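## Task

Lot numbers are printed on shelf edges, each one just under the spot it labels, and several spots may carry the same number. Move one cardboard box from a lot 418 spot and one from a lot 414 spot onto the desk so that no part of either overhangs the desk edge. All other cardboard boxes stay on their own shelves. A lot that is absent from the storeroom is skipped. The desk must stay roughly where it is. The robot must not topple or be left leaning, or the task fails.

## Robot and tools

Robot: a simulated Hello Robot Stretch 3 with a single arm. It has a two-wheel differential base (0.33 m long, 0.34 m wide, round rear), a mast carrying a lift, and a telescoping arm that reaches out to the robot's RIGHT side. The base cannot slide sideways, so the gripper is moved along the robot's forward direction by driving the base. The base pivots about the point midway between its wheels, 0.05 m behind its front edge. With the arm in and the wrist folded, a turn sweeps a 0.28 m radius; an unfolded level wrist reaches beyond that.

Frames: the base frame has its origin on the floor between the drive wheels, x forward, y left, z up, in metres. hand_pose is reported in this frame, located where the closed fingertips meet. The odometry frame is the base frame as it was at scene start; base_odometry counts wheel rotation only (slip counts as motion), heading in rad, left positive, -3.142 to 3.142.

Tool move: one action per call. An action holds "base", "joints" or both, plus optional "speeds", "pace" or "contact_limits"; or "servos": "reboot" by itself (re-enables servos that shut off; they then hold position). "base" is one object with exactly one key: translate_m (a relative distance in metres, forward positive, -3 to 3) or rotate_rad (a relative turn in radians, left positive, -6.4 to 6.4). Both are offsets from where the base last reported itself. "joints" is a single object of absolute targets keyed by joint name: lift_m 0 to 1.1; arm_m 0 to 0.52 (extension); wrist_yaw_rad -1.345 to 4.42 (0 along the arm, positive swings toward the robot's front); wrist_pitch_rad -1.57 to 0.451 (0 level, negative tips fingers down); wrist_roll_rad -2.911 to 2.918 (0 fingers side by side); gripper_m -0.089 to 0.179 (larger is more open; fingertip gap is about 0.007 m below the value when nearly shut, 0.025 m below when wide); head_pan_rad -3.953 to 1.73 (0 ahead, positive left, -1.57 faces along the arm); head_tilt_rad -1.53 to 0.419 (negative looks down). Lengths in metres, angles in radians. "pace" is "default" or "max"; "speeds" gives per-motion top speeds (up to the max). Default/max: translate 0.12/0.30 m/s, rotate 0.76/1.90 rad/s, lift 0.11/0.15 m/s, arm 0.14/0.40 m/s. Base speed is capped at 0.10 m/s and 0.63 rad/s unless lift_m < 0.30, arm_m < 0.03 and wrist_yaw_rad > 2.54. "cameras" picks images (head_camera, nav_camera, wrist_camera, all). "blocking" false returns quickly while motion continues; wait(0) then reports it as "earlier move". Unknown keys make a call invalid; out-of-range values get it refused, and a refusal or an unplanned stop cancels the reply's later move, wait and finished_scene calls.

contact_limits: arm_m, translate_m and rotate_rad take one effort percentage (1 to 100); lift_m takes {"down": n, "up": n} in percent of force beyond free motion (values below about 12 may trip in free air). Put each limit in the same action as its command. Base moves have no contact stop unless given one.

Other tools: wait (seconds 0 to 10, optional cameras); stop (brakes running motions, which then say "stopped"); zoom_image (camera plus region [x0, y0, x1, y1] in pixels, at most 504 by 504, from that camera's newest image); finished_scene (scene = current scene number; make it the last call of the reply).

Results: "move" reads "done" or the worst status. base_status/joint_status: done, moving, off_target (resting away from target, maybe still pushing), contact_stop (the joint goes slack until commanded again), time_out, torque_fault (servo off; send reboot). on_its_own lists uncommanded behaviour; "held at" is a target, not a reading. motor_effort is percent, positive toward higher values, peak in brackets; wheel effort positive pushes forward. lidar_m: 12 distances from the base origin, 30 degree sectors, first straight ahead and going counter-clockwise; "-" means nothing seen or something closer than 0.15 m; it only sees a plane 0.17 m up. wrist_depth_mm and head_depth_mm: 7x7 median depths. base_tilt in degrees (forward/right positive). turned_by_imu is more trustworthy than turned_by_wheels when they differ by over 0.15 rad.

Images: head_camera arrives rotated; turn it a quarter clockwise to view upright. nav_camera needs a quarter counter-clockwise turn.

Gripping: command a gripper_m smaller than the object to grasp, at least 0.05 larger to let go. The reading does not prove a hold; resend if the grip eases.

Cautions: before folding the wrist (yaw to 3.0) or unfolding, put lift_m in 0.32 to 0.95, pitch -0.4, roll about 0; folded, lift may go to 0.25. With yaw under -0.4, keep pitch at -0.5 or lower. Pushing against something solid with the gripper above about 0.45 m, or driving while holding or snagging a fixed object, can tip the robot; if base_tilt shows a lean, back the gripper off. Wrist and head have no contact stop. Avoid dropping boxes, releasing moving objects, striking the shelves or desk, and hard shoves.

Each tool is called by a JSON object that holds its "api" and its "payload".

## Session

{"api": "move", "payload": {"joints": {"head_pan_rad":-1.57,"head_tilt_rad":-0.3}, "cameras": ["all"]}}

{"api": "move", "payload": {"joints": {"head_pan_rad":-3.1,"head_tilt_rad":-0.3}, "cameras": ["nav_camera","head_camera"]}}

{"api": "move", "payload": {"joints": {"head_pan_rad":0.3,"head_tilt_rad":-0.3}, "cameras": ["nav_camera"]}}

{"api": "move", "payload": {"joints": {"head_pan_rad":1.7,"head_tilt_rad":-0.3}, "cameras": ["nav_camera"]}}

Scene clock: 1.23 s.
move: done
base_odometry: x=+0.000 y=+0.000 heading=+0.000
turned_by_wheels: +0.000
turned_by_imu: +0.000
base_tilt: forward=-0.3 right=-1.2
lidar_m: 0.73 0.72 0.85 1.53 2.66 1.26 1.01 1.12 1.81 1.62 1.39 0.83
head_depth_mm: 1809 1798 1895 2315 2433 2048 1562 / 1926 2021 2122 2088 2106 2012 1556 / 1853 1983 2136 2251 2289 1974 1543 / 1719 1947 2056 2173 2130 1911 1544 / 1586 1861 1961 1936 1826 1830 1536 / 1499 1728 1893 1995 1918 1837 1523 / 1631 1775 1866 1960 1921 1847 1511
base_status: not commanded
joint_positions: lift_m=+0.374 arm_m=+0.001 wrist_yaw_rad=+3.009 wrist_pitch_rad=-0.462 wrist_roll_rad=+0.000 gripper_m=+0.037 head_pan_rad=-1.607 head_tilt_rad=-0.301
joint_status: all done
measured_speeds: all 0
motor_effort: left_wheel=-0.6(0.7) right_wheel=+0.3(1.1) lift_m=+23.5(23.8) arm_m=-3.6(3.8) wrist_yaw_rad=-1.0(1.1) wrist_pitch_rad=+1.9(2.1) wrist_roll_rad=-0.2(0.3) gripper_m=+0.0(0.8) head_pan_rad=+3.0(5.3) head_tilt_rad=-3.3(8.6)
hand_pose: x=+0.0076 y=+0.0712 z=+0.3774 quat_wxyz=(+0.207, +0.697, +0.116, +0.676) (m; base frame)
wrist_depth_mm: - 138 - - - 855 - / - 151 - - - 969 - / - 167 925 - - 947 - / 832 769 203 807 804 800 762 / 698 675 211 656 652 661 661 / 600 601 126 573 129 577 580 / 523 544 289 354 502 513 511
pictures: head_camera (sideways), nav_camera (sideways), wrist_camera
camera_calibration:
head_camera: T_world_to_cam=[[-0.0373073, 0.247586, -0.968147, 1.27574], [0.995363, -0.0767495, -0.0579833, 0.0690661], [-0.0886606, -0.965821, -0.243574, 0.27316], [0, 0, 0, 1]] pos_world=[0.00306702, -0.0467296, 1.30564]
nav_camera: T_world_to_cam=[[0.00723794, -0.271906, 0.962297, -1.20949], [-0.99967, 0.0217501, 0.0136647, 0.0384444], [-0.0246456, -0.962078, -0.271659, 0.306922], [0, 0, 0, 1]] pos_world=[0.0547502, -0.0344218, 1.24674]
wrist_camera: T_world_to_cam=[[0.994963, -0.0965217, -0.0270514, 0.016197], [-0.0806635, -0.610724, -0.787724, 0.37395], [0.0595115, 0.785938, -0.615434, 0.342021], [0, 0, 0, 1]] pos_world=[-0.00630544, -0.0388635, 0.505499]

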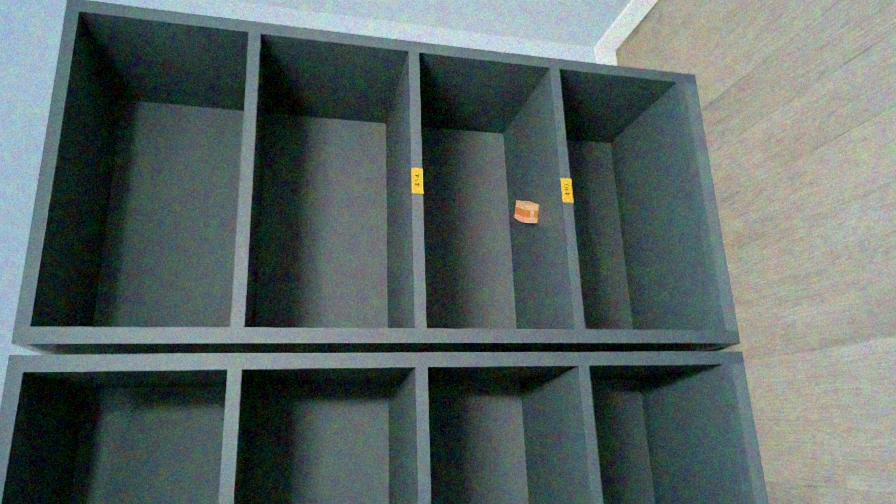

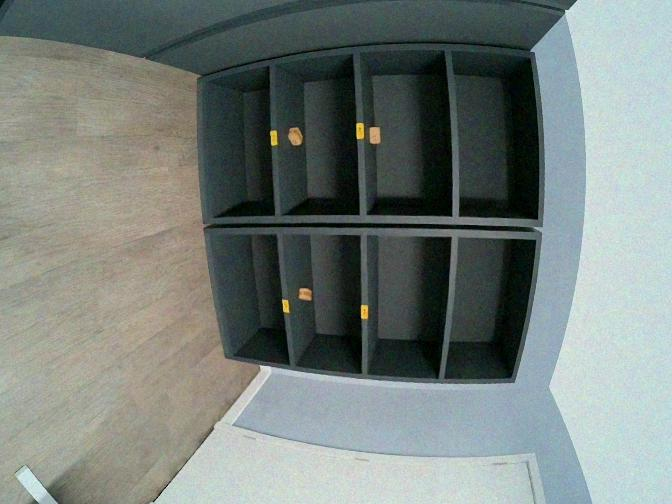

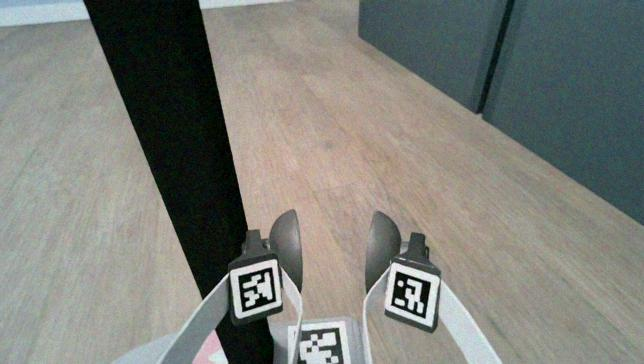

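Scene clock: 3.50 s.
move: done
base_odometry: x=+0.000 y=+0.000 heading=+0.000
turned_by_wheels: +0.000
turned_by_imu: +0.000
base_tilt: forward=-0.4 right=-1.3
lidar_m: 0.72 0.72 0.85 1.53 2.66 1.26 1.01 1.11 1.82 1.62 1.39 0.83
head_depth_mm: 1483 1550 1651 1742 1347 1073 1564 / 1445 1527 1599 1696 1342 1060 1542 / 1416 1487 1558 1643 1325 1007 1495 / 1387 1450 1514 1603 1313 993 1492 / 1359 1415 1479 1572 1308 947 1521 / 1324 1382 1448 1528 1287 939 1436 / 1299 1353 1419 1490 1531 894 1513
base_status: not commanded
joint_positions: lift_m=+0.374 arm_m=+0.001 wrist_yaw_rad=+3.009 wrist_pitch_rad=-0.462 wrist_roll_rad=+0.000 gripper_m=+0.037 head_pan_rad=-3.108 head_tilt_rad=-0.301
joint_status: all done
measured_speeds: translate_m=+0.000 rotate_rad=+0.000 lift_m=+0.000 arm_m=+0.000 wrist_yaw_rad=+0.000 wrist_pitch_rad=+0.000 wrist_roll_rad=+0.000 head_pan_rad=+0.024 head_tilt_rad=+0.000
motor_effort: left_wheel=-0.6(1.0) right_wheel=+0.2(1.2) lift_m=+24.3(24.3) arm_m=-6.4(6.4) wrist_yaw_rad=-0.2(2.1) wrist_pitch_rad=+1.9(2.0) wrist_roll_rad=+0.1(0.3) gripper_m=+0.5(0.8) head_pan_rad=+2.6(5.2) head_tilt_rad=-0.2(6.0)
hand_pose: x=+0.0076 y=+0.0712 z=+0.3774 quat_wxyz=(+0.207, +0.697, +0.116, +0.676) (m; base frame)
wrist_depth_mm: - 138 - - - 861 - / - 150 - - - 993 - / - 167 916 - - 942 - / 822 775 204 814 804 797 766 / 711 669 211 655 655 670 670 / 596 603 126 571 129 582 583 / 527 533 287 352 502 511 508
pictures: head_camera (sideways), nav_camera (sideways)
camera_calibration:
head_camera: T_world_to_cam=[[0.244422, 0.0544118, -0.968141, 1.27403], [-0.0075413, -0.998288, -0.05801, 0.0752262], [-0.96964, 0.02148, -0.243593, 0.278489], [0, 0, 0, 1]] pos_world=[-0.0407992, -0.00020678, 1.30564]
nav_camera: T_world_to_cam=[[-0.270759, -0.0260841, 0.962294, -1.2078], [-0.0476285, 0.998772, 0.0136718, 0.0326533], [-0.961468, -0.0421308, -0.271669, 0.312635], [0, 0, 0, 1]] pos_world=[-0.0248781, -0.0509459, 1.24674]

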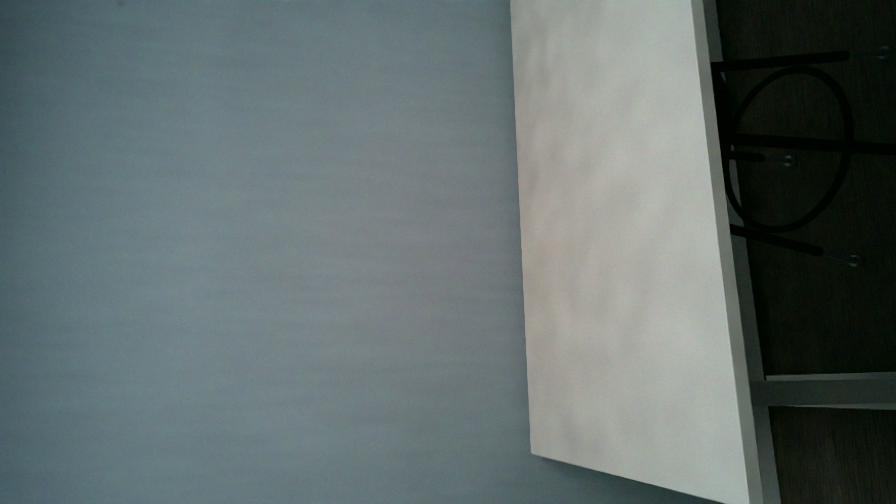

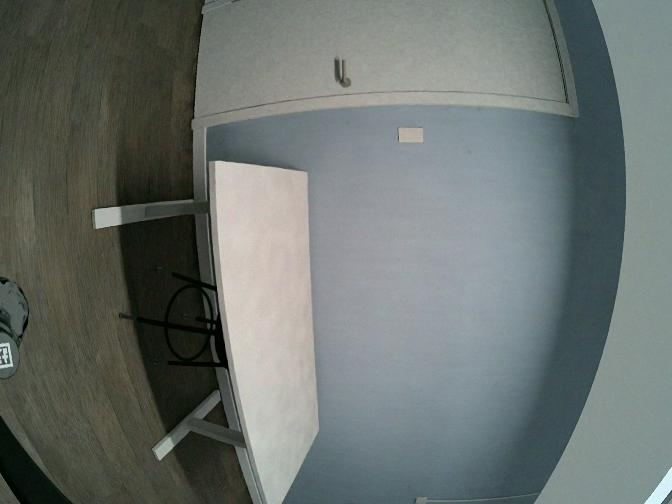

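Scene clock: 6.53 s.
move: done
base_odometry: x=+0.000 y=+0.000 heading=+0.000
turned_by_wheels: +0.000
turned_by_imu: +0.000
base_tilt: forward=-0.3 right=-1.3
lidar_m: 0.72 0.73 0.85 1.53 2.66 1.26 1.01 1.11 1.81 1.62 1.39 0.83
head_depth_mm: 594 621 655 690 731 769 809 / 598 623 654 688 724 764 818 / 601 627 659 691 729 769 817 / 603 633 662 696 737 778 822 / 607 636 666 701 739 781 831 / 610 640 670 706 746 789 834 / 615 643 677 714 751 796 843
base_status: not commanded
joint_positions: lift_m=+0.374 arm_m=+0.001 wrist_yaw_rad=+3.009 wrist_pitch_rad=-0.462 wrist_roll_rad=+0.000 gripper_m=+0.037 head_pan_rad=+0.308 head_tilt_rad=-0.301
joint_status: all done
measured_speeds: translate_m=+0.000 rotate_rad=+0.000 lift_m=+0.000 arm_m=+0.000 wrist_yaw_rad=+0.000 wrist_pitch_rad=+0.000 wrist_roll_rad=+0.000 head_pan_rad=-0.024 head_tilt_rad=+0.000
motor_effort: left_wheel=-0.3(0.8) right_wheel=+0.2(1.1) lift_m=+24.5(24.7) arm_m=-9.1(9.8) wrist_yaw_rad=+0.4(1.6) wrist_pitch_rad=+1.9(2.1) wrist_roll_rad=-0.1(0.3) gripper_m=+0.7(1.1) head_pan_rad=-2.9(7.3) head_tilt_rad=+2.2(4.9)
hand_pose: x=+0.0076 y=+0.0712 z=+0.3774 quat_wxyz=(+0.207, +0.697, +0.116, +0.676) (m; base frame)
wrist_depth_mm: - 138 - - - 845 - / - 151 - - - 978 - / - 167 926 - - 933 - / 837 775 203 819 811 795 763 / 695 677 212 663 657 678 662 / 601 606 126 578 129 579 581 / 528 538 288 353 499 510 507
pictures: nav_camera (sideways)
camera_calibration:
nav_camera: T_world_to_cam=[[0.253524, 0.0985632, 0.962294, -1.21098], [0.316827, -0.948385, 0.0136679, 0.0305068], [0.913973, 0.301415, -0.271666, 0.301244], [0, 0, 0, 1]] pos_world=[0.0220187, 0.0574907, 1.24674]

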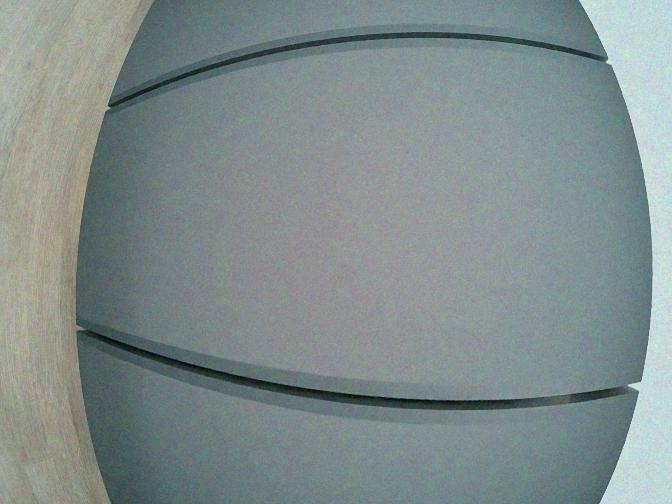

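Scene clock: 7.73 s.
move: done
base_odometry: x=+0.000 y=+0.000 heading=+0.000
turned_by_wheels: +0.000
turned_by_imu: +0.000
base_tilt: forward=-0.3 right=-1.2
lidar_m: 0.72 0.73 0.85 1.53 2.66 1.25 1.01 1.11 1.81 1.63 1.39 0.83
head_depth_mm: 2369 2478 2557 1607 1597 1598 1499 / 2349 2463 2600 2705 2827 2038 1553 / 2347 2453 2578 2700 2784 2020 1543 / 2309 2463 2549 2676 2753 2019 1542 / 2320 2424 2496 2659 2756 2004 1529 / 2286 2368 2477 2627 2692 1966 1529 / - - - - - - -
base_status: not commanded
joint_positions: lift_m=+0.374 arm_m=+0.001 wrist_yaw_rad=+3.009 wrist_pitch_rad=-0.462 wrist_roll_rad=+0.000 gripper_m=+0.037 head_pan_rad=+1.734 head_tilt_rad=-0.301
joint_status: all done
measured_speeds: all 0
motor_effort: left_wheel=-0.4(0.6) right_wheel=+0.5(1.1) lift_m=+24.1(24.6) arm_m=-10.5(11.1) wrist_yaw_rad=-0.3(1.2) wrist_pitch_rad=+2.0(2.0) wrist_roll_rad=+0.1(0.2) gripper_m=+0.7(0.9) head_pan_rad=-3.3(6.9) head_tilt_rad=+3.6(6.5)
hand_pose: x=+0.0076 y=+0.0712 z=+0.3774 quat_wxyz=(+0.207, +0.697, +0.116, +0.676) (m; base frame)
wrist_depth_mm: - 139 - - - 863 - / - 151 - - - 977 - / - 167 922 - - 921 - / 829 782 203 810 817 797 755 / 698 675 211 666 663 674 666 / 602 596 126 576 129 586 576 / 530 538 288 354 504 505 504
pictures: nav_camera (sideways)
camera_calibration:
nav_camera: T_world_to_cam=[[-0.0608316, 0.265133, 0.962291, -1.20906], [0.984259, 0.176204, 0.013672, 0.0263562], [-0.165935, 0.947975, -0.271678, 0.307838], [0, 0, 0, 1]] pos_world=[-0.0484093, 0.024095, 1.24674]

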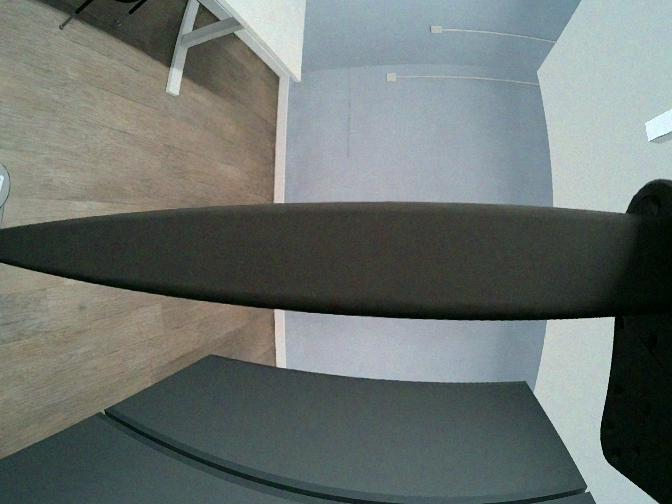

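{"api": "move", "payload": {"joints": {"head_pan_rad":-1.35,"head_tilt_rad":-0.35}, "cameras": ["nav_camera","head_camera"]}}

{"api": "zoom_image", "payload": {"camera": "head_camera", "region": [300, 100, 600, 300]}}

{"api": "zoom_image", "payload": {"camera": "head_camera", "region": [300, 300, 600, 504]}}

Scene clock: 23.43 s.
move: done
base_odometry: x=+0.000 y=+0.000 heading=+0.000
turned_by_wheels: +0.000
turned_by_imu: +0.000
base_tilt: forward=-0.3 right=-1.1
lidar_m: 0.72 0.73 0.85 1.53 2.66 1.26 1.01 1.11 1.82 1.63 1.39 0.83
head_depth_mm: 1800 1859 1962 2121 2160 1871 1493 / 1779 1868 1981 2101 2146 1868 1485 / 1407 1565 1589 1704 1802 1842 1477 / 1767 1849 1960 2054 2103 1840 1456 / 1763 1840 1941 2086 2193 1838 1477 / 1750 1813 1942 2035 2186 1820 1461 / 1754 1812 1922 2006 2027 1813 1448
base_status: not commanded
joint_positions: lift_m=+0.374 arm_m=+0.001 wrist_yaw_rad=+3.009 wrist_pitch_rad=-0.462 wrist_roll_rad=+0.000 gripper_m=+0.037 head_pan_rad=-1.358 head_tilt_rad=-0.350
joint_status: all done
measured_speeds: translate_m=+0.000 rotate_rad=+0.000 lift_m=+0.000 arm_m=+0.000 wrist_yaw_rad=+0.000 wrist_pitch_rad=+0.000 wrist_roll_rad=+0.000 head_pan_rad=+0.024 head_tilt_rad=+0.000
motor_effort: left_wheel=-0.2(0.8) right_wheel=+0.3(1.2) lift_m=+24.5(25.4) arm_m=-12.4(13.4) wrist_yaw_rad=-0.6(1.5) wrist_pitch_rad=+2.0(2.0) wrist_roll_rad=-0.2(0.4) gripper_m=+0.4(1.0) head_pan_rad=+3.6(5.4) head_tilt_rad=-3.1(6.5)
hand_pose: x=+0.0076 y=+0.0712 z=+0.3774 quat_wxyz=(+0.207, +0.697, +0.116, +0.676) (m; base frame)
wrist_depth_mm: - 138 - - - 851 - / - 150 - - - 971 - / - 167 921 - - 954 - / 838 774 204 819 809 797 756 / 695 675 212 666 654 671 666 / 602 600 126 572 129 578 570 / 527 541 288 353 506 513 506
pictures: head_camera (sideways), nav_camera (sideways)
camera_calibration:
head_camera: T_world_to_cam=[[-0.107016, 0.276428, -0.955058, 1.25912], [0.982999, 0.173562, -0.0599115, 0.0716369], [0.149201, -0.945232, -0.290302, 0.332498], [0, 0, 0, 1]] pos_world=[0.0147175, -0.0462007, 1.30335]
nav_camera: T_world_to_cam=[[0.0837486, -0.307132, 0.947975, -1.19124], [-0.974117, -0.225674, 0.0129427, 0.0392794], [0.209958, -0.924522, -0.318082, 0.365979], [0, 0, 0, 1]] pos_world=[0.0611872, -0.0186476, 1.24517]

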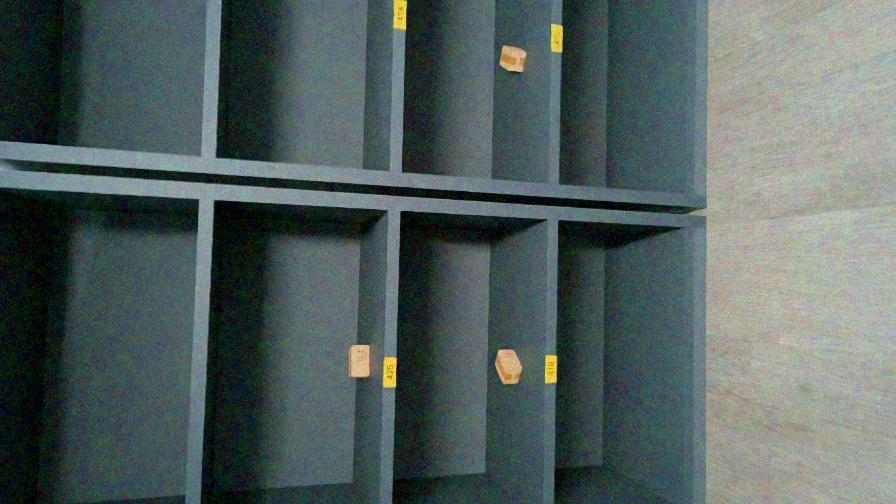

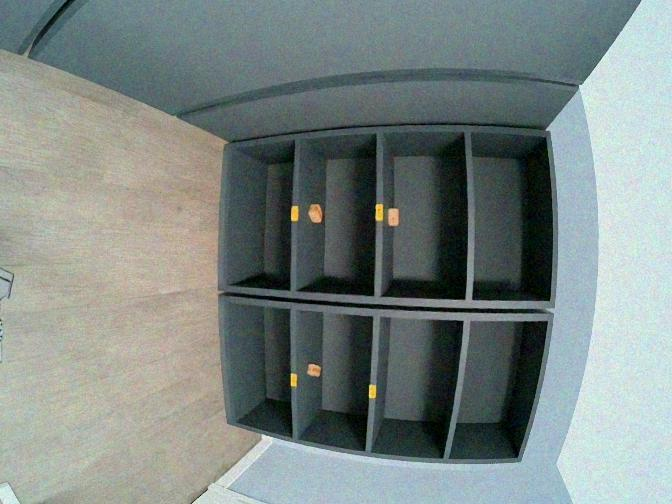

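Scaled by 1.680 from the camera's 896x504 image, which has a finer 1280x720 frame.

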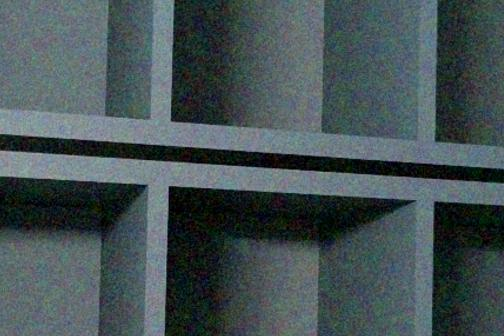

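Scaled by 1.680 from the camera's 896x504 image, which has a finer 1280x720 frame.

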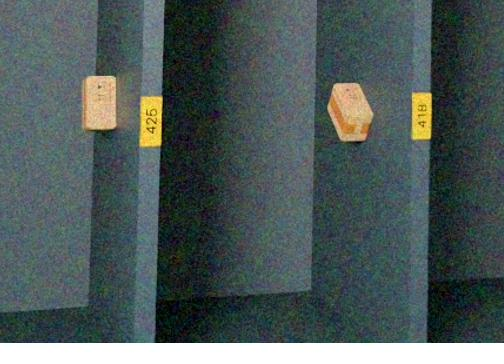

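{"api": "zoom_image", "payload": {"camera": "head_camera", "region": [360, 0, 600, 120]}}

{"api": "zoom_image", "payload": {"camera": "head_camera", "region": [520, 340, 590, 400]}}

Scaled by 2.100 from the camera's 896x504 image, which has a finer 1280x720 frame.

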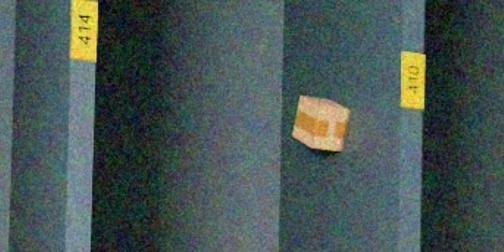

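Scaled by 7.200 from the camera's 896x504 image, which has a finer 1280x720 frame.

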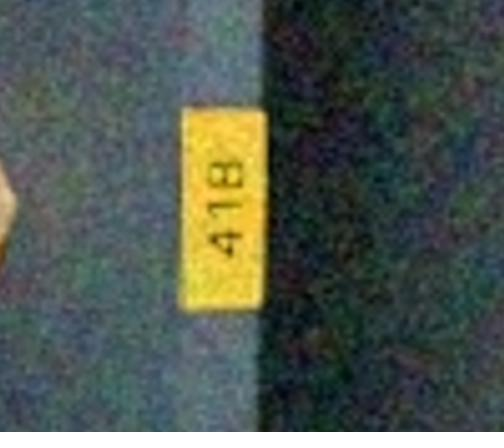

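{"api": "move", "payload": {"joints": {"lift_m":0.28,"head_pan_rad":-1.57,"head_tilt_rad":-0.4}, "base": {"rotate_rad":-1.32}, "pace": "max"}}

{"api": "move", "payload": {"base": {"translate_m":0.8}, "contact_limits": {"translate_m":40}, "pace": "max"}}

{"api": "move", "payload": {"base": {"rotate_rad":1.57}, "pace": "max"}}

{"api": "move", "payload": {"joints": {"lift_m":0.70}, "pace": "max", "cameras": ["all"]}}

Scene clock: 73.13 s.
move: done
base_odometry: x=+0.000 y=+0.000 heading=-1.320
turned_by_wheels: -1.320
turned_by_imu: -1.294
base_tilt: forward=-0.3 right=-1.1
lidar_m: 1.62 1.00 0.75 0.72 0.76 1.07 2.66 1.64 1.01 1.11 1.60 1.96
head_depth_mm: 1311 1389 1471 1562 1111 1510 1379 / 1306 1395 1488 1570 1104 1619 1416 / 1315 1394 1491 1559 1098 1657 1412 / 1316 1404 1492 1564 1080 1365 1356 / 1316 1403 1492 1594 1129 1630 1385 / 1322 1407 1499 1603 1742 1759 1388 / 1310 1391 1495 1590 1724 1735 1388
base_status: done
joint_positions: lift_m=+0.280 arm_m=+0.001 wrist_yaw_rad=+3.009 wrist_pitch_rad=-0.463 wrist_roll_rad=+0.000 gripper_m=+0.037 head_pan_rad=-1.570 head_tilt_rad=-0.402
joint_status: all done
measured_speeds: all 0
motor_effort: left_wheel=+6.1(14.5) right_wheel=-9.7(14.1) lift_m=+30.3(31.6) arm_m=-12.2(13.5) wrist_yaw_rad=+0.7(1.7) wrist_pitch_rad=+2.1(2.2) wrist_roll_rad=-0.2(0.3) gripper_m=+0.5(0.9) head_pan_rad=-2.9(4.1) head_tilt_rad=-0.9(6.2)
hand_pose: x=+0.0076 y=+0.0711 z=+0.2828 quat_wxyz=(+0.208, +0.697, +0.117, +0.676) (m; base frame)
wrist_depth_mm: - 139 - - 722 - - / - 150 161 - - - - / 800 166 182 773 813 786 795 / 682 626 204 659 654 648 640 / 572 563 212 539 533 549 546 / 488 296 126 285 128 476 471 / 263 268 247 257 400 414 410
pictures: none

Scene clock: 77.13 s.
move: done
base_odometry: x=+0.199 y=-0.775 heading=-1.319
turned_by_wheels: +0.000
turned_by_imu: +0.000
base_tilt: forward=-0.3 right=-1.1
lidar_m: 0.89 0.96 0.72 0.70 0.74 1.03 3.43 2.18 1.37 1.57 1.40 0.85
head_depth_mm: 1330 1406 1505 1614 1752 1810 1424 / 1322 1402 1496 1613 1747 1800 1433 / 1312 1405 1497 1593 1732 1785 1418 / 1319 1402 1500 1616 1724 1761 1409 / 1324 1416 1506 1613 1747 1777 1386 / 1326 1418 1513 1625 1752 1748 1397 / 1331 1421 1512 1619 1766 1734 1386
base_status: done
joint_positions: lift_m=+0.280 arm_m=+0.001 wrist_yaw_rad=+3.009 wrist_pitch_rad=-0.463 wrist_roll_rad=+0.000 gripper_m=+0.037 head_pan_rad=-1.570 head_tilt_rad=-0.402
joint_status: not commanded
measured_speeds: all 0
motor_effort: left_wheel=+5.7(16.4) right_wheel=+0.3(10.6) lift_m=+23.7(30.9) arm_m=-10.1(13.1) wrist_yaw_rad=-0.9(2.1) wrist_pitch_rad=+2.1(2.3) wrist_roll_rad=-0.1(0.3) gripper_m=+0.5(1.0) head_pan_rad=-2.9(3.9) head_tilt_rad=+5.5(5.5)
contact_limits: translate_m 40 (maximum 100)
hand_pose: x=+0.0076 y=+0.0711 z=+0.2828 quat_wxyz=(+0.208, +0.697, +0.117, +0.676) (m; base frame)
wrist_depth_mm: - 138 - - - 727 - / 747 151 161 - - 802 - / 788 167 182 776 768 789 789 / 683 618 204 658 655 650 646 / 571 559 211 536 536 549 546 / 483 296 126 284 129 475 470 / 261 266 247 258 401 414 413
pictures: none

Scene clock: 79.27 s.
move: done
base_odometry: x=+0.199 y=-0.775 heading=+0.250
turned_by_wheels: +1.570
turned_by_imu: +1.539
base_tilt: forward=-0.2 right=-1.3
lidar_m: 0.70 0.73 1.00 3.42 2.22 1.37 1.57 1.41 0.85 0.85 0.98 0.72
head_depth_mm: 689 729 780 855 1331 1112 1353 / 858 895 876 856 918 986 1109 / 1050 1134 1215 1016 1306 1098 1257 / 1046 1136 1217 1005 1360 1092 1326 / 1049 1132 1215 989 1364 1090 1317 / 1044 1133 1215 975 1369 1080 1304 / 1040 1139 1214 1043 1362 1077 1305
base_status: done
joint_positions: lift_m=+0.280 arm_m=+0.001 wrist_yaw_rad=+3.009 wrist_pitch_rad=-0.463 wrist_roll_rad=+0.000 gripper_m=+0.037 head_pan_rad=-1.570 head_tilt_rad=-0.400
joint_status: not commanded
measured_speeds: all 0
motor_effort: left_wheel=-6.8(14.8) right_wheel=+8.0(15.0) lift_m=+25.1(25.2) arm_m=-13.6(13.6) wrist_yaw_rad=+0.5(1.7) wrist_pitch_rad=+2.1(2.2) wrist_roll_rad=+0.2(0.3) gripper_m=+0.6(1.0) head_pan_rad=-2.4(3.3) head_tilt_rad=+4.5(5.4)
hand_pose: x=+0.0076 y=+0.0711 z=+0.2828 quat_wxyz=(+0.208, +0.697, +0.117, +0.676) (m; base frame)
wrist_depth_mm: - 138 - - - - - / - 150 - - - - - / 844 167 748 824 802 805 753 / 688 621 204 655 651 648 646 / 571 564 212 539 535 544 542 / 490 297 126 285 128 472 471 / 263 267 247 257 401 417 409
pictures: none

Scene clock: 82.87 s.
move: done
base_odometry: x=+0.199 y=-0.775 heading=+0.250
turned_by_wheels: +0.000
turned_by_imu: +0.000
base_tilt: forward=-0.3 right=-1.1
lidar_m: 0.70 0.73 1.01 3.41 2.22 1.37 1.57 1.41 0.85 0.85 0.98 0.72
head_depth_mm: 691 729 780 854 1337 1118 1347 / 860 892 878 859 911 984 1102 / 1052 1140 1217 1021 1309 1099 1260 / 1047 1133 1208 1003 1365 1090 1320 / 1050 1138 1210 992 1362 1094 1321 / 1043 1137 1219 973 1360 1080 1319 / 1037 1141 1222 1047 1362 1075 1300
base_status: not commanded
joint_positions: lift_m=+0.700 arm_m=+0.001 wrist_yaw_rad=+3.009 wrist_pitch_rad=-0.463 wrist_roll_rad=+0.000 gripper_m=+0.037 head_pan_rad=-1.570 head_tilt_rad=-0.400
joint_status: all done
measured_speeds: all 0
motor_effort: left_wheel=-6.9(7.5) right_wheel=+8.1(9.1) lift_m=+28.1(33.5) arm_m=-11.4(12.9) wrist_yaw_rad=+0.5(1.4) wrist_pitch_rad=+2.0(2.3) wrist_roll_rad=+0.1(0.4) gripper_m=+0.2(0.9) head_pan_rad=-3.0(3.4) head_tilt_rad=+3.9(5.1)
hand_pose: x=+0.0076 y=+0.0710 z=+0.7027 quat_wxyz=(+0.208, +0.697, +0.117, +0.676) (m; base frame)
wrist_depth_mm: - 139 - - - - - / - 151 - - - - - / - 167 - - - - - / - - 204 - - - - / - - 212 - - - - / 999 973 126 956 129 954 - / 857 858 285 838 825 832 835
pictures: head_camera (sideways), nav_camera (sideways), wrist_camera
camera_calibration:
head_camera: T_world_to_cam=[[-0.046495, 0.339899, -0.939312, 1.23819], [0.997511, -0.0341098, -0.0617188, 0.0738632], [-0.0530179, -0.939843, -0.337467, 0.395167], [0, 0, 0, 1]] pos_world=[0.00484127, -0.0469457, 1.30096]
nav_camera: T_world_to_cam=[[0.0173383, -0.364565, 0.931017, -1.1687], [-0.999791, -0.0163755, 0.0122068, 0.0404239], [0.0107957, -0.931034, -0.364772, 0.427941], [0, 0, 0, 1]] pos_world=[0.0560588, -0.0269787, 1.24369]
wrist_camera: T_world_to_cam=[[0.994953, -0.0966047, -0.027132, 0.0250631], [-0.0808626, -0.611832, -0.786844, 0.629502], [0.0594126, 0.785066, -0.616556, 0.54318], [0, 0, 0, 1]] pos_world=[-0.00630519, -0.0388616, 0.8309]

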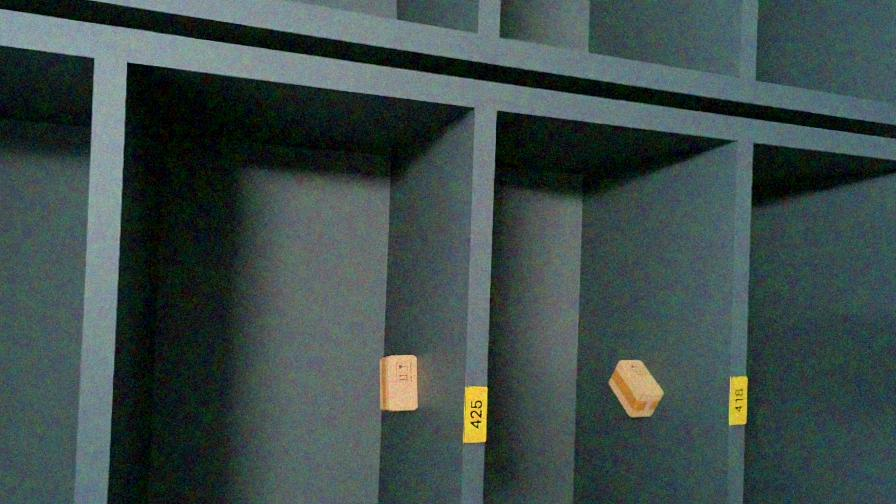

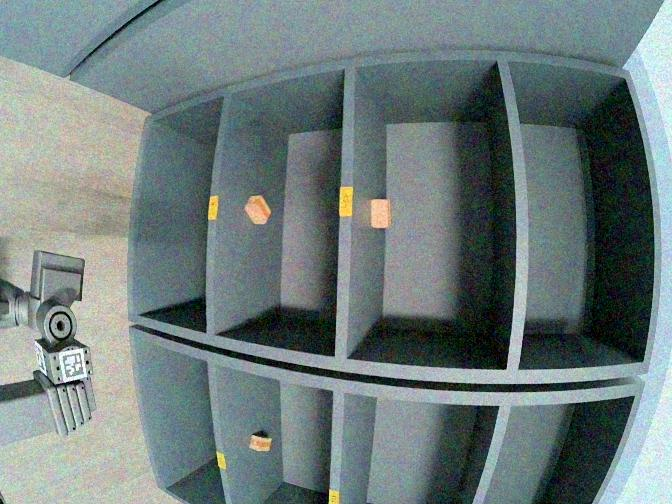

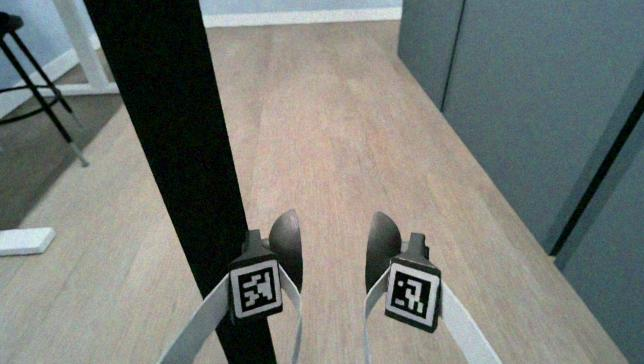

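{"api": "zoom_image", "payload": {"camera": "head_camera", "region": [580, 330, 700, 450]}}

{"api": "move", "payload": {"joints": {"wrist_yaw_rad":0,"gripper_m":0.17}, "pace": "max", "cameras": ["wrist_camera"]}}

Scaled by 4.200 from the camera's 896x504 image, which has a finer 1280x720 frame.

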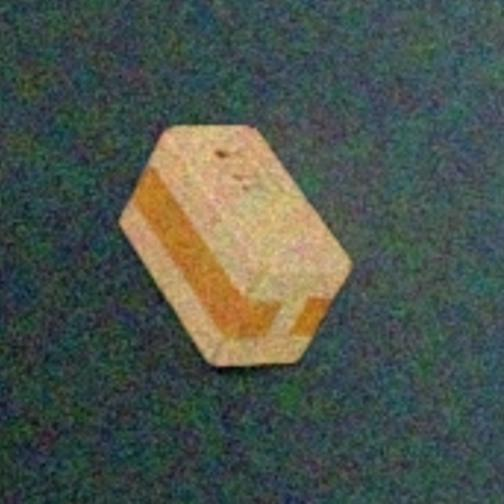

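Scene clock: 101.50 s.
move: done
base_odometry: x=+0.199 y=-0.775 heading=+0.250
turned_by_wheels: +0.000
turned_by_imu: +0.000
base_tilt: forward=-0.2 right=-1.1
lidar_m: 0.70 0.73 1.00 3.42 2.22 1.37 1.56 1.41 0.85 0.85 0.98 0.72
head_depth_mm: 691 728 778 855 1331 1115 1348 / 857 893 876 855 913 984 1101 / 1048 1136 1216 1015 1310 1098 1253 / 1049 1138 1216 998 1361 1096 1314 / 1052 1130 1217 985 1366 1092 1315 / 1041 1136 1208 970 1358 1084 1315 / 1043 1132 1212 1041 1349 1072 1306
base_status: not commanded
joint_positions: lift_m=+0.700 arm_m=+0.001 wrist_yaw_rad=+0.003 wrist_pitch_rad=-0.463 wrist_roll_rad=+0.000 gripper_m=+0.170 head_pan_rad=-1.570 head_tilt_rad=-0.400
joint_status: all done
measured_speeds: all 0
motor_effort: left_wheel=-7.0(7.3) right_wheel=+8.3(9.0) lift_m=+23.2(24.1) arm_m=-8.6(9.6) wrist_yaw_rad=-2.4(6.3) wrist_pitch_rad=+2.2(2.3) wrist_roll_rad=+0.0(0.3) gripper_m=+1.1(83.8) head_pan_rad=-2.5(3.0) head_tilt_rad=+2.5(3.2)
hand_pose: x=-0.0208 y=-0.3640 z=+0.7027 quat_wxyz=(+0.689, +0.164, -0.688, -0.162) (m; base frame)
wrist_depth_mm: - - - - - - - / - - - - - - - / - - - - 654 - - / - - - - - - - / - - - - 857 - - / - 127 964 953 924 134 - / 116 838 846 843 842 831 106
pictures: wrist_camera
camera_calibration:
wrist_camera: T_world_to_cam=[[-0.998882, -0.038738, -0.027078, -0.00927656], [-0.00260392, 0.617148, -0.786843, 0.810039], [0.0471919, -0.785893, -0.616559, 0.314289], [0, 0, 0, 1]] pos_world=[-0.0219888, -0.253276, 0.8309]

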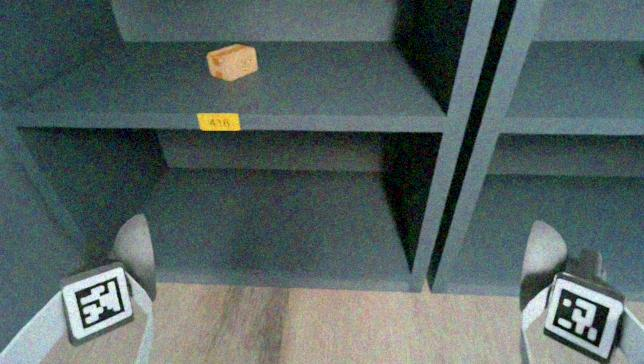

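{"api": "move", "payload": {"base": {"rotate_rad":-0.759}, "pace": "max"}}

{"api": "move", "payload": {"base": {"translate_m":0.45}, "contact_limits": {"translate_m":40}}}

{"api": "move", "payload": {"base": {"rotate_rad":0.765}, "pace": "max", "cameras": ["wrist_camera","head_camera"]}}

Scene clock: 141.57 s.
move: done
base_odometry: x=+0.199 y=-0.775 heading=-0.508
turned_by_wheels: -0.759
turned_by_imu: -0.747
base_tilt: forward=-0.3 right=-1.2
lidar_m: 0.79 0.70 0.70 0.83 1.53 2.30 1.37 1.57 1.57 1.41 0.85 1.18
head_depth_mm: 1497 1571 1627 1711 1793 1785 1427 / 1197 1280 1740 1844 1978 1797 1427 / 1275 1342 1395 1485 1553 1671 1409 / 1399 1456 1550 1652 1507 1669 1405 / 1323 1392 1496 1601 1412 1588 1359 / 1212 1290 1369 1178 1412 1179 1313 / 1124 1192 1273 1056 1360 1073 1234
base_status: done
joint_positions: lift_m=+0.700 arm_m=+0.001 wrist_yaw_rad=+0.003 wrist_pitch_rad=-0.463 wrist_roll_rad=+0.000 gripper_m=+0.170 head_pan_rad=-1.570 head_tilt_rad=-0.400
joint_status: not commanded
measured_speeds: all 0
motor_effort: left_wheel=+6.7(12.5) right_wheel=-9.2(13.9) lift_m=+25.4(25.7) arm_m=-7.9(7.9) wrist_yaw_rad=-2.5(4.6) wrist_pitch_rad=+2.1(2.2) wrist_roll_rad=+0.0(0.3) gripper_m=+0.9(1.0) head_pan_rad=-2.0(3.1) head_tilt_rad=+1.3(2.2)
hand_pose: x=-0.0210 y=-0.3640 z=+0.7027 quat_wxyz=(+0.689, +0.163, -0.688, -0.162) (m; base frame)
wrist_depth_mm: 507 - - - - - - / 550 - - - - - - / - 654 - - - - - / - 767 - - - - - / - 716 - - - - - / - 140 951 965 958 930 949 / 116 823 852 847 834 826 106
pictures: none

Scene clock: 147.20 s.
move: done
base_odometry: x=+0.592 y=-0.994 heading=-0.508
turned_by_wheels: +0.000
turned_by_imu: +0.000
base_tilt: forward=-0.3 right=-1.2
lidar_m: 0.42 0.37 0.37 0.44 0.81 2.73 1.82 1.89 1.55 0.75 0.97 0.61
head_depth_mm: 1387 1415 1495 1530 1547 1665 1425 / 1326 1438 1576 1147 1458 1566 1380 / 636 688 747 826 1314 1098 1294 / 622 685 727 769 834 917 993 / 610 775 832 842 934 996 886 / 540 891 961 895 682 1040 828 / 489 912 960 884 635 1032 825
base_status: done
joint_positions: lift_m=+0.700 arm_m=+0.001 wrist_yaw_rad=+0.003 wrist_pitch_rad=-0.463 wrist_roll_rad=+0.000 gripper_m=+0.170 head_pan_rad=-1.570 head_tilt_rad=-0.400
joint_status: not commanded
measured_speeds: all 0
motor_effort: left_wheel=+6.0(11.9) right_wheel=+3.0(8.7) lift_m=+27.0(27.3) arm_m=-12.2(13.4) wrist_yaw_rad=-2.2(4.0) wrist_pitch_rad=+2.2(2.3) wrist_roll_rad=+0.2(0.3) gripper_m=+0.5(1.2) head_pan_rad=-2.5(2.9) head_tilt_rad=-0.4(1.5)
contact_limits: translate_m 40 (maximum 100)
hand_pose: x=-0.0210 y=-0.3640 z=+0.7027 quat_wxyz=(+0.689, +0.163, -0.688, -0.162) (m; base frame)
wrist_depth_mm: - - 768 - - - - / - - - - - - - / - - - 589 - - - / 467 - - 619 - - - / - 143 - 747 - - - / - 124 - 861 933 920 950 / - - - 833 845 815 106
pictures: none

Scene clock: 149.37 s.
move: done
base_odometry: x=+0.592 y=-0.994 heading=+0.256
turned_by_wheels: +0.765
turned_by_imu: +0.752
base_tilt: forward=-0.3 right=-1.2
lidar_m: 0.37 0.38 0.54 1.54 2.37 1.81 1.89 0.75 0.77 0.97 0.52 0.38
head_depth_mm: 435 857 921 952 603 1072 848 / 441 860 914 950 597 1063 842 / 449 863 920 799 625 1060 839 / 457 862 922 922 620 1051 833 / 465 860 919 910 614 1050 831 / 476 861 921 900 608 1047 826 / 486 834 848 811 606 910 815
base_status: done
joint_positions: lift_m=+0.700 arm_m=+0.001 wrist_yaw_rad=+0.003 wrist_pitch_rad=-0.463 wrist_roll_rad=+0.000 gripper_m=+0.170 head_pan_rad=-1.570 head_tilt_rad=-0.400
joint_status: not commanded
measured_speeds: all 0
motor_effort: left_wheel=-7.9(13.0) right_wheel=+8.4(12.4) lift_m=+26.9(27.9) arm_m=-12.7(13.7) wrist_yaw_rad=-3.0(3.9) wrist_pitch_rad=+2.2(2.3) wrist_roll_rad=+0.1(0.3) gripper_m=+0.6(0.9) head_pan_rad=-2.1(2.6) head_tilt_rad=-0.9(2.0)
hand_pose: x=-0.0210 y=-0.3640 z=+0.7027 quat_wxyz=(+0.689, +0.163, -0.688, -0.162) (m; base frame)
wrist_depth_mm: - - - - - - 639 / - - - - - - 675 / - - - - 513 - - / - - - - - - - / 437 143 - - - - - / 117 124 - - - - - / - - - - - - 106
pictures: head_camera (sideways), wrist_camera
camera_calibration:
head_camera: T_world_to_cam=[[-0.046495, 0.339899, -0.939312, 1.23819], [0.997511, -0.0341098, -0.0617188, 0.0738632], [-0.0530179, -0.939843, -0.337467, 0.395167], [0, 0, 0, 1]] pos_world=[0.00484127, -0.0469457, 1.30096]
wrist_camera: T_world_to_cam=[[-0.998907, -0.0380959, -0.0270874, -0.00910614], [-0.00219776, 0.617117, -0.786869, 0.810062], [0.0466926, -0.785949, -0.616526, 0.314235], [0, 0, 0, 1]] pos_world=[-0.0219883, -0.253276, 0.8309]

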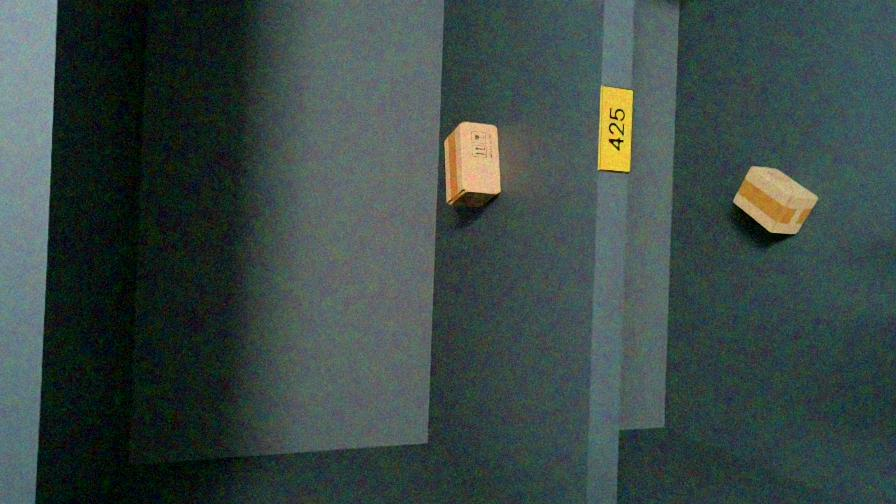

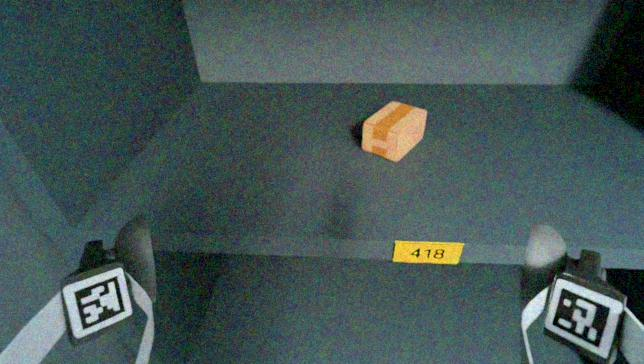

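{"api": "move", "payload": {"joints": {"lift_m":0.66,"wrist_yaw_rad":-0.65,"wrist_pitch_rad":-0.6}}}

{"api": "move", "payload": {"joints": {"arm_m":0.36}, "contact_limits": {"arm_m":30}, "cameras": ["wrist_camera","head_camera"]}}

Scene clock: 171.83 s.
move: done
base_odometry: x=+0.592 y=-0.994 heading=+0.256
turned_by_wheels: +0.000
turned_by_imu: +0.000
base_tilt: forward=-0.3 right=-1.2
lidar_m: 0.37 0.38 0.53 1.55 2.36 1.81 1.89 0.75 0.77 0.97 0.51 0.38
head_depth_mm: 435 859 918 954 603 1077 850 / 442 860 920 945 598 1069 845 / 448 858 922 798 623 1064 840 / 456 858 918 926 618 1052 837 / 466 863 921 914 615 1053 831 / 475 861 923 900 609 1044 827 / 486 832 850 812 604 913 815
base_status: not commanded
joint_positions: lift_m=+0.660 arm_m=+0.001 wrist_yaw_rad=-0.647 wrist_pitch_rad=-0.610 wrist_roll_rad=+0.000 gripper_m=+0.170 head_pan_rad=-1.570 head_tilt_rad=-0.400
joint_status: all done
measured_speeds: all 0
motor_effort: left_wheel=-8.2(8.6) right_wheel=+8.3(9.2) lift_m=+25.9(27.7) arm_m=-12.7(12.9) wrist_yaw_rad=-3.4(7.4) wrist_pitch_rad=+1.5(3.0) wrist_roll_rad=-0.1(0.3) gripper_m=+0.4(1.1) head_pan_rad=-1.7(2.2) head_tilt_rad=-2.8(3.5)
hand_pose: x=-0.1398 y=-0.3020 z=+0.6321 quat_wxyz=(+0.572, -0.013, -0.707, -0.416) (m; base frame)
wrist_depth_mm: - 449 - - - 513 - / - 430 - - - - - / - - - - - - - / 328 - - - 786 - - / 313 143 - - 874 938 909 / - 124 - 793 806 801 822 / - - 721 742 739 714 106
pictures: none

Scene clock: 175.70 s.
move: done
base_odometry: x=+0.592 y=-0.994 heading=+0.256
turned_by_wheels: +0.000
turned_by_imu: +0.000
base_tilt: forward=-0.3 right=-1.2
lidar_m: 0.37 0.38 0.53 1.55 2.36 1.81 1.89 0.75 0.77 0.97 0.52 0.38
head_depth_mm: 436 857 915 957 604 1072 850 / 442 857 920 948 597 1069 731 / 450 857 917 797 625 596 564 / 458 859 919 922 619 1049 576 / 466 861 927 910 614 1046 829 / 476 861 922 899 607 1040 829 / 487 835 848 811 603 913 818
base_status: not commanded
joint_positions: lift_m=+0.660 arm_m=+0.360 wrist_yaw_rad=-0.647 wrist_pitch_rad=-0.611 wrist_roll_rad=+0.000 gripper_m=+0.170 head_pan_rad=-1.570 head_tilt_rad=-0.400
joint_status: all done
measured_speeds: all 0
motor_effort: left_wheel=-8.1(8.7) right_wheel=+7.8(9.9) lift_m=+26.6(31.2) arm_m=+12.6(15.9) wrist_yaw_rad=-2.1(4.5) wrist_pitch_rad=+1.5(1.6) wrist_roll_rad=+0.0(0.3) gripper_m=+0.8(1.1) head_pan_rad=-1.2(2.4) head_tilt_rad=-2.8(3.6)
contact_limits: arm_m 30 (drawing in: default 31, maximum 55; extending or still: default 40, maximum 69)
hand_pose: x=-0.1398 y=-0.6613 z=+0.6321 quat_wxyz=(+0.572, -0.013, -0.707, -0.416) (m; base frame)
wrist_depth_mm: 305 332 - - 536 - - / 325 - - - - - - / 341 - - - - - - / 330 324 257 320 316 314 319 / 296 292 231 288 289 285 284 / 116 141 204 256 256 249 250 / 225 230 223 231 229 225 106
pictures: head_camera (sideways), wrist_camera
camera_calibration:
head_camera: T_world_to_cam=[[-0.046495, 0.339899, -0.939312, 1.23819], [0.997511, -0.0341098, -0.0617188, 0.0738632], [-0.0530179, -0.939843, -0.337467, 0.395167], [0, 0, 0, 1]] pos_world=[0.00484127, -0.0469457, 1.30096]
wrist_camera: T_world_to_cam=[[-0.815706, 0.577579, -0.0320296, 0.294884], [0.437332, 0.579502, -0.68769, 0.911606], [-0.378634, -0.574961, -0.725297, 0.191431], [0, 0, 0, 1]] pos_world=[-0.0856543, -0.588532, 0.775192]

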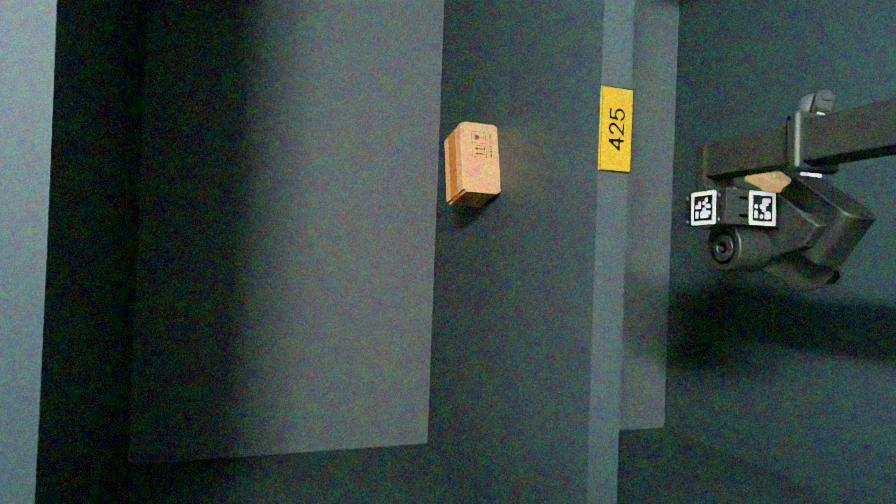

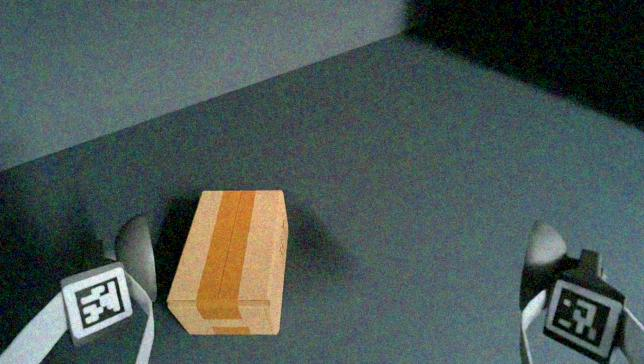

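{"api": "move", "payload": {"base": {"translate_m":0.04}, "joints": {"arm_m":0.405}, "cameras": ["wrist_camera"]}}

Scene clock: 186.43 s.
move: done
base_odometry: x=+0.631 y=-0.984 heading=+0.256
turned_by_wheels: +0.000
turned_by_imu: +0.000
base_tilt: forward=-0.3 right=-1.3
lidar_m: 0.33 0.34 0.48 1.37 2.39 1.85 1.93 0.78 0.83 0.95 0.46 0.34
head_depth_mm: 437 861 921 957 603 1073 850 / 442 856 921 876 596 1063 777 / 450 862 921 930 625 613 773 / 458 862 919 918 619 622 786 / 467 858 920 902 614 1046 829 / 476 860 919 900 608 1007 825 / 487 723 736 745 603 791 779
base_status: done
joint_positions: lift_m=+0.660 arm_m=+0.405 wrist_yaw_rad=-0.647 wrist_pitch_rad=-0.611 wrist_roll_rad=+0.000 gripper_m=+0.170 head_pan_rad=-1.570 head_tilt_rad=-0.400
joint_status: all done
measured_speeds: all 0
motor_effort: left_wheel=+3.0(7.1) right_wheel=+8.9(12.2) lift_m=+26.4(26.4) arm_m=+13.1(15.0) wrist_yaw_rad=-3.6(4.7) wrist_pitch_rad=+1.5(1.6) wrist_roll_rad=+0.1(0.3) gripper_m=+0.9(1.0) head_pan_rad=-1.2(2.0) head_tilt_rad=-2.9(4.6)
hand_pose: x=-0.1398 y=-0.7063 z=+0.6321 quat_wxyz=(+0.572, -0.013, -0.707, -0.416) (m; base frame)
wrist_depth_mm: 273 303 331 - - - - / 294 323 - - - - - / 318 338 - - - - - / 328 327 324 319 317 316 319 / 297 292 291 228 286 285 283 / 117 141 259 204 256 247 252 / 225 230 229 195 230 224 106
pictures: wrist_camera
camera_calibration:
wrist_camera: T_world_to_cam=[[-0.815675, 0.577626, -0.0319709, 0.320804], [0.437316, 0.579477, -0.687722, 0.937633], [-0.37872, -0.574939, -0.72527, 0.1656], [0, 0, 0, 1]] pos_world=[-0.0856542, -0.633432, 0.775192]

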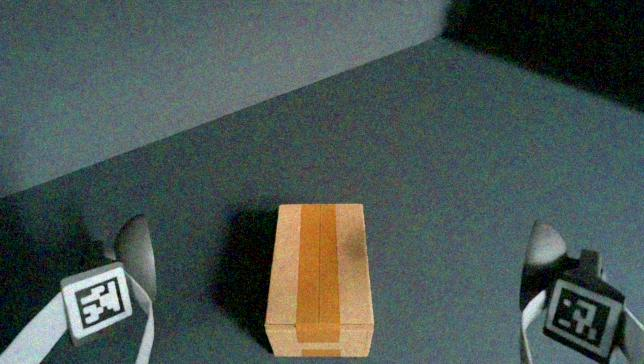

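{"api": "move", "payload": {"joints": {"lift_m":0.572}, "contact_limits": {"lift_m":{"down":15}}}}

{"api": "move", "payload": {"joints": {"gripper_m":0.02}, "cameras": ["wrist_camera"]}}

Scene clock: 192.13 s.
move: done
base_odometry: x=+0.631 y=-0.984 heading=+0.256
turned_by_wheels: +0.000
turned_by_imu: +0.000
base_tilt: forward=-0.4 right=-1.1
lidar_m: 0.33 0.34 0.48 1.38 2.40 1.85 1.93 0.78 0.83 0.95 0.46 0.34
head_depth_mm: 436 861 922 956 604 1075 851 / 443 859 921 877 598 1065 844 / 450 861 921 930 624 1061 608 / 458 862 917 917 620 1052 640 / 466 860 919 908 613 1048 833 / 476 861 921 898 611 1005 826 / 487 721 734 746 604 787 779
base_status: not commanded
joint_positions: lift_m=+0.572 arm_m=+0.405 wrist_yaw_rad=-0.647 wrist_pitch_rad=-0.606 wrist_roll_rad=+0.000 gripper_m=+0.170 head_pan_rad=-1.570 head_tilt_rad=-0.400
joint_status: all done
measured_speeds: all 0
motor_effort: left_wheel=+2.5(3.1) right_wheel=+8.7(9.8) lift_m=+20.2(27.7) arm_m=+9.2(10.3) wrist_yaw_rad=-3.6(4.8) wrist_pitch_rad=+0.6(1.6) wrist_roll_rad=+0.2(0.3) gripper_m=+0.9(1.1) head_pan_rad=-1.7(2.1) head_tilt_rad=-3.6(4.6)
contact_limits: lift_m down 15 (down: maximum 72; up: maximum 65)
hand_pose: x=-0.1403 y=-0.7069 z=+0.5450 quat_wxyz=(+0.573, -0.014, -0.707, -0.415) (m; base frame)
wrist_depth_mm: 273 303 334 - - - 322 / 288 303 299 295 291 288 287 / 255 253 242 166 242 242 239 / 216 215 201 142 208 207 205 / 190 187 132 127 179 182 181 / 117 140 162 150 160 159 154 / 144 146 149 145 147 144 108
pictures: none

Scene clock: 194.17 s.
move: done
base_odometry: x=+0.631 y=-0.984 heading=+0.256
turned_by_wheels: +0.000
turned_by_imu: +0.000
base_tilt: forward=-0.3 right=-1.2
lidar_m: 0.33 0.34 0.48 1.37 2.39 1.84 1.93 0.78 0.83 0.95 0.46 0.34
head_depth_mm: 435 863 920 951 603 1076 849 / 442 861 921 880 598 1066 841 / 449 859 921 927 625 1063 608 / 457 862 922 922 619 1049 640 / 466 863 918 910 614 1047 832 / 476 865 918 899 608 1004 825 / 486 721 735 745 602 792 779
base_status: not commanded
joint_positions: lift_m=+0.572 arm_m=+0.405 wrist_yaw_rad=-0.647 wrist_pitch_rad=-0.574 wrist_roll_rad=+0.000 gripper_m=+0.021 head_pan_rad=-1.570 head_tilt_rad=-0.400
joint_status: all done
measured_speeds: all 0
motor_effort: left_wheel=+2.2(3.0) right_wheel=+8.2(9.6) lift_m=+23.8(24.0) arm_m=+6.8(8.9) wrist_yaw_rad=-3.3(4.2) wrist_pitch_rad=-5.2(5.4) wrist_roll_rad=-0.1(0.4) gripper_m=-14.7(87.0) head_pan_rad=-1.2(1.9) head_tilt_rad=-3.8(4.6)
contact_limits: lift_m down 15 (down: maximum 72; up: maximum 65)
hand_pose: x=-0.1435 y=-0.7111 z=+0.5514 quat_wxyz=(+0.579, -0.026, -0.706, -0.406) (m; base frame)
wrist_depth_mm: 269 298 332 - - - - / 290 315 315 311 307 313 309 / 274 270 267 180 262 259 256 / 231 227 228 152 215 220 218 / 199 197 192 130 137 192 191 / 175 178 128 147 128 169 168 / 157 152 154 153 152 151 151
pictures: wrist_camera
camera_calibration:
wrist_camera: T_world_to_cam=[[-0.81626, 0.576862, -0.0308341, 0.316711], [0.421847, 0.558747, -0.714036, 0.884119], [-0.394672, -0.595846, -0.69943, 0.0715056], [0, 0, 0, 1]] pos_world=[-0.0862234, -0.634091, 0.691072]

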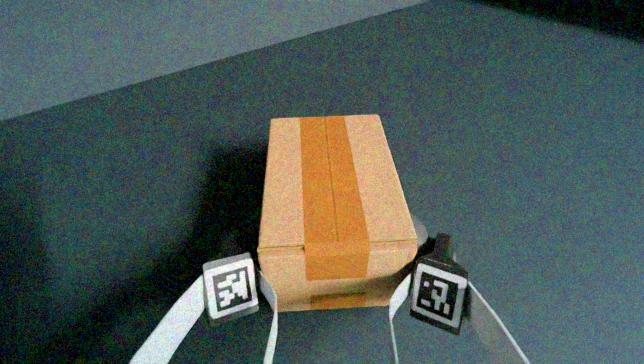

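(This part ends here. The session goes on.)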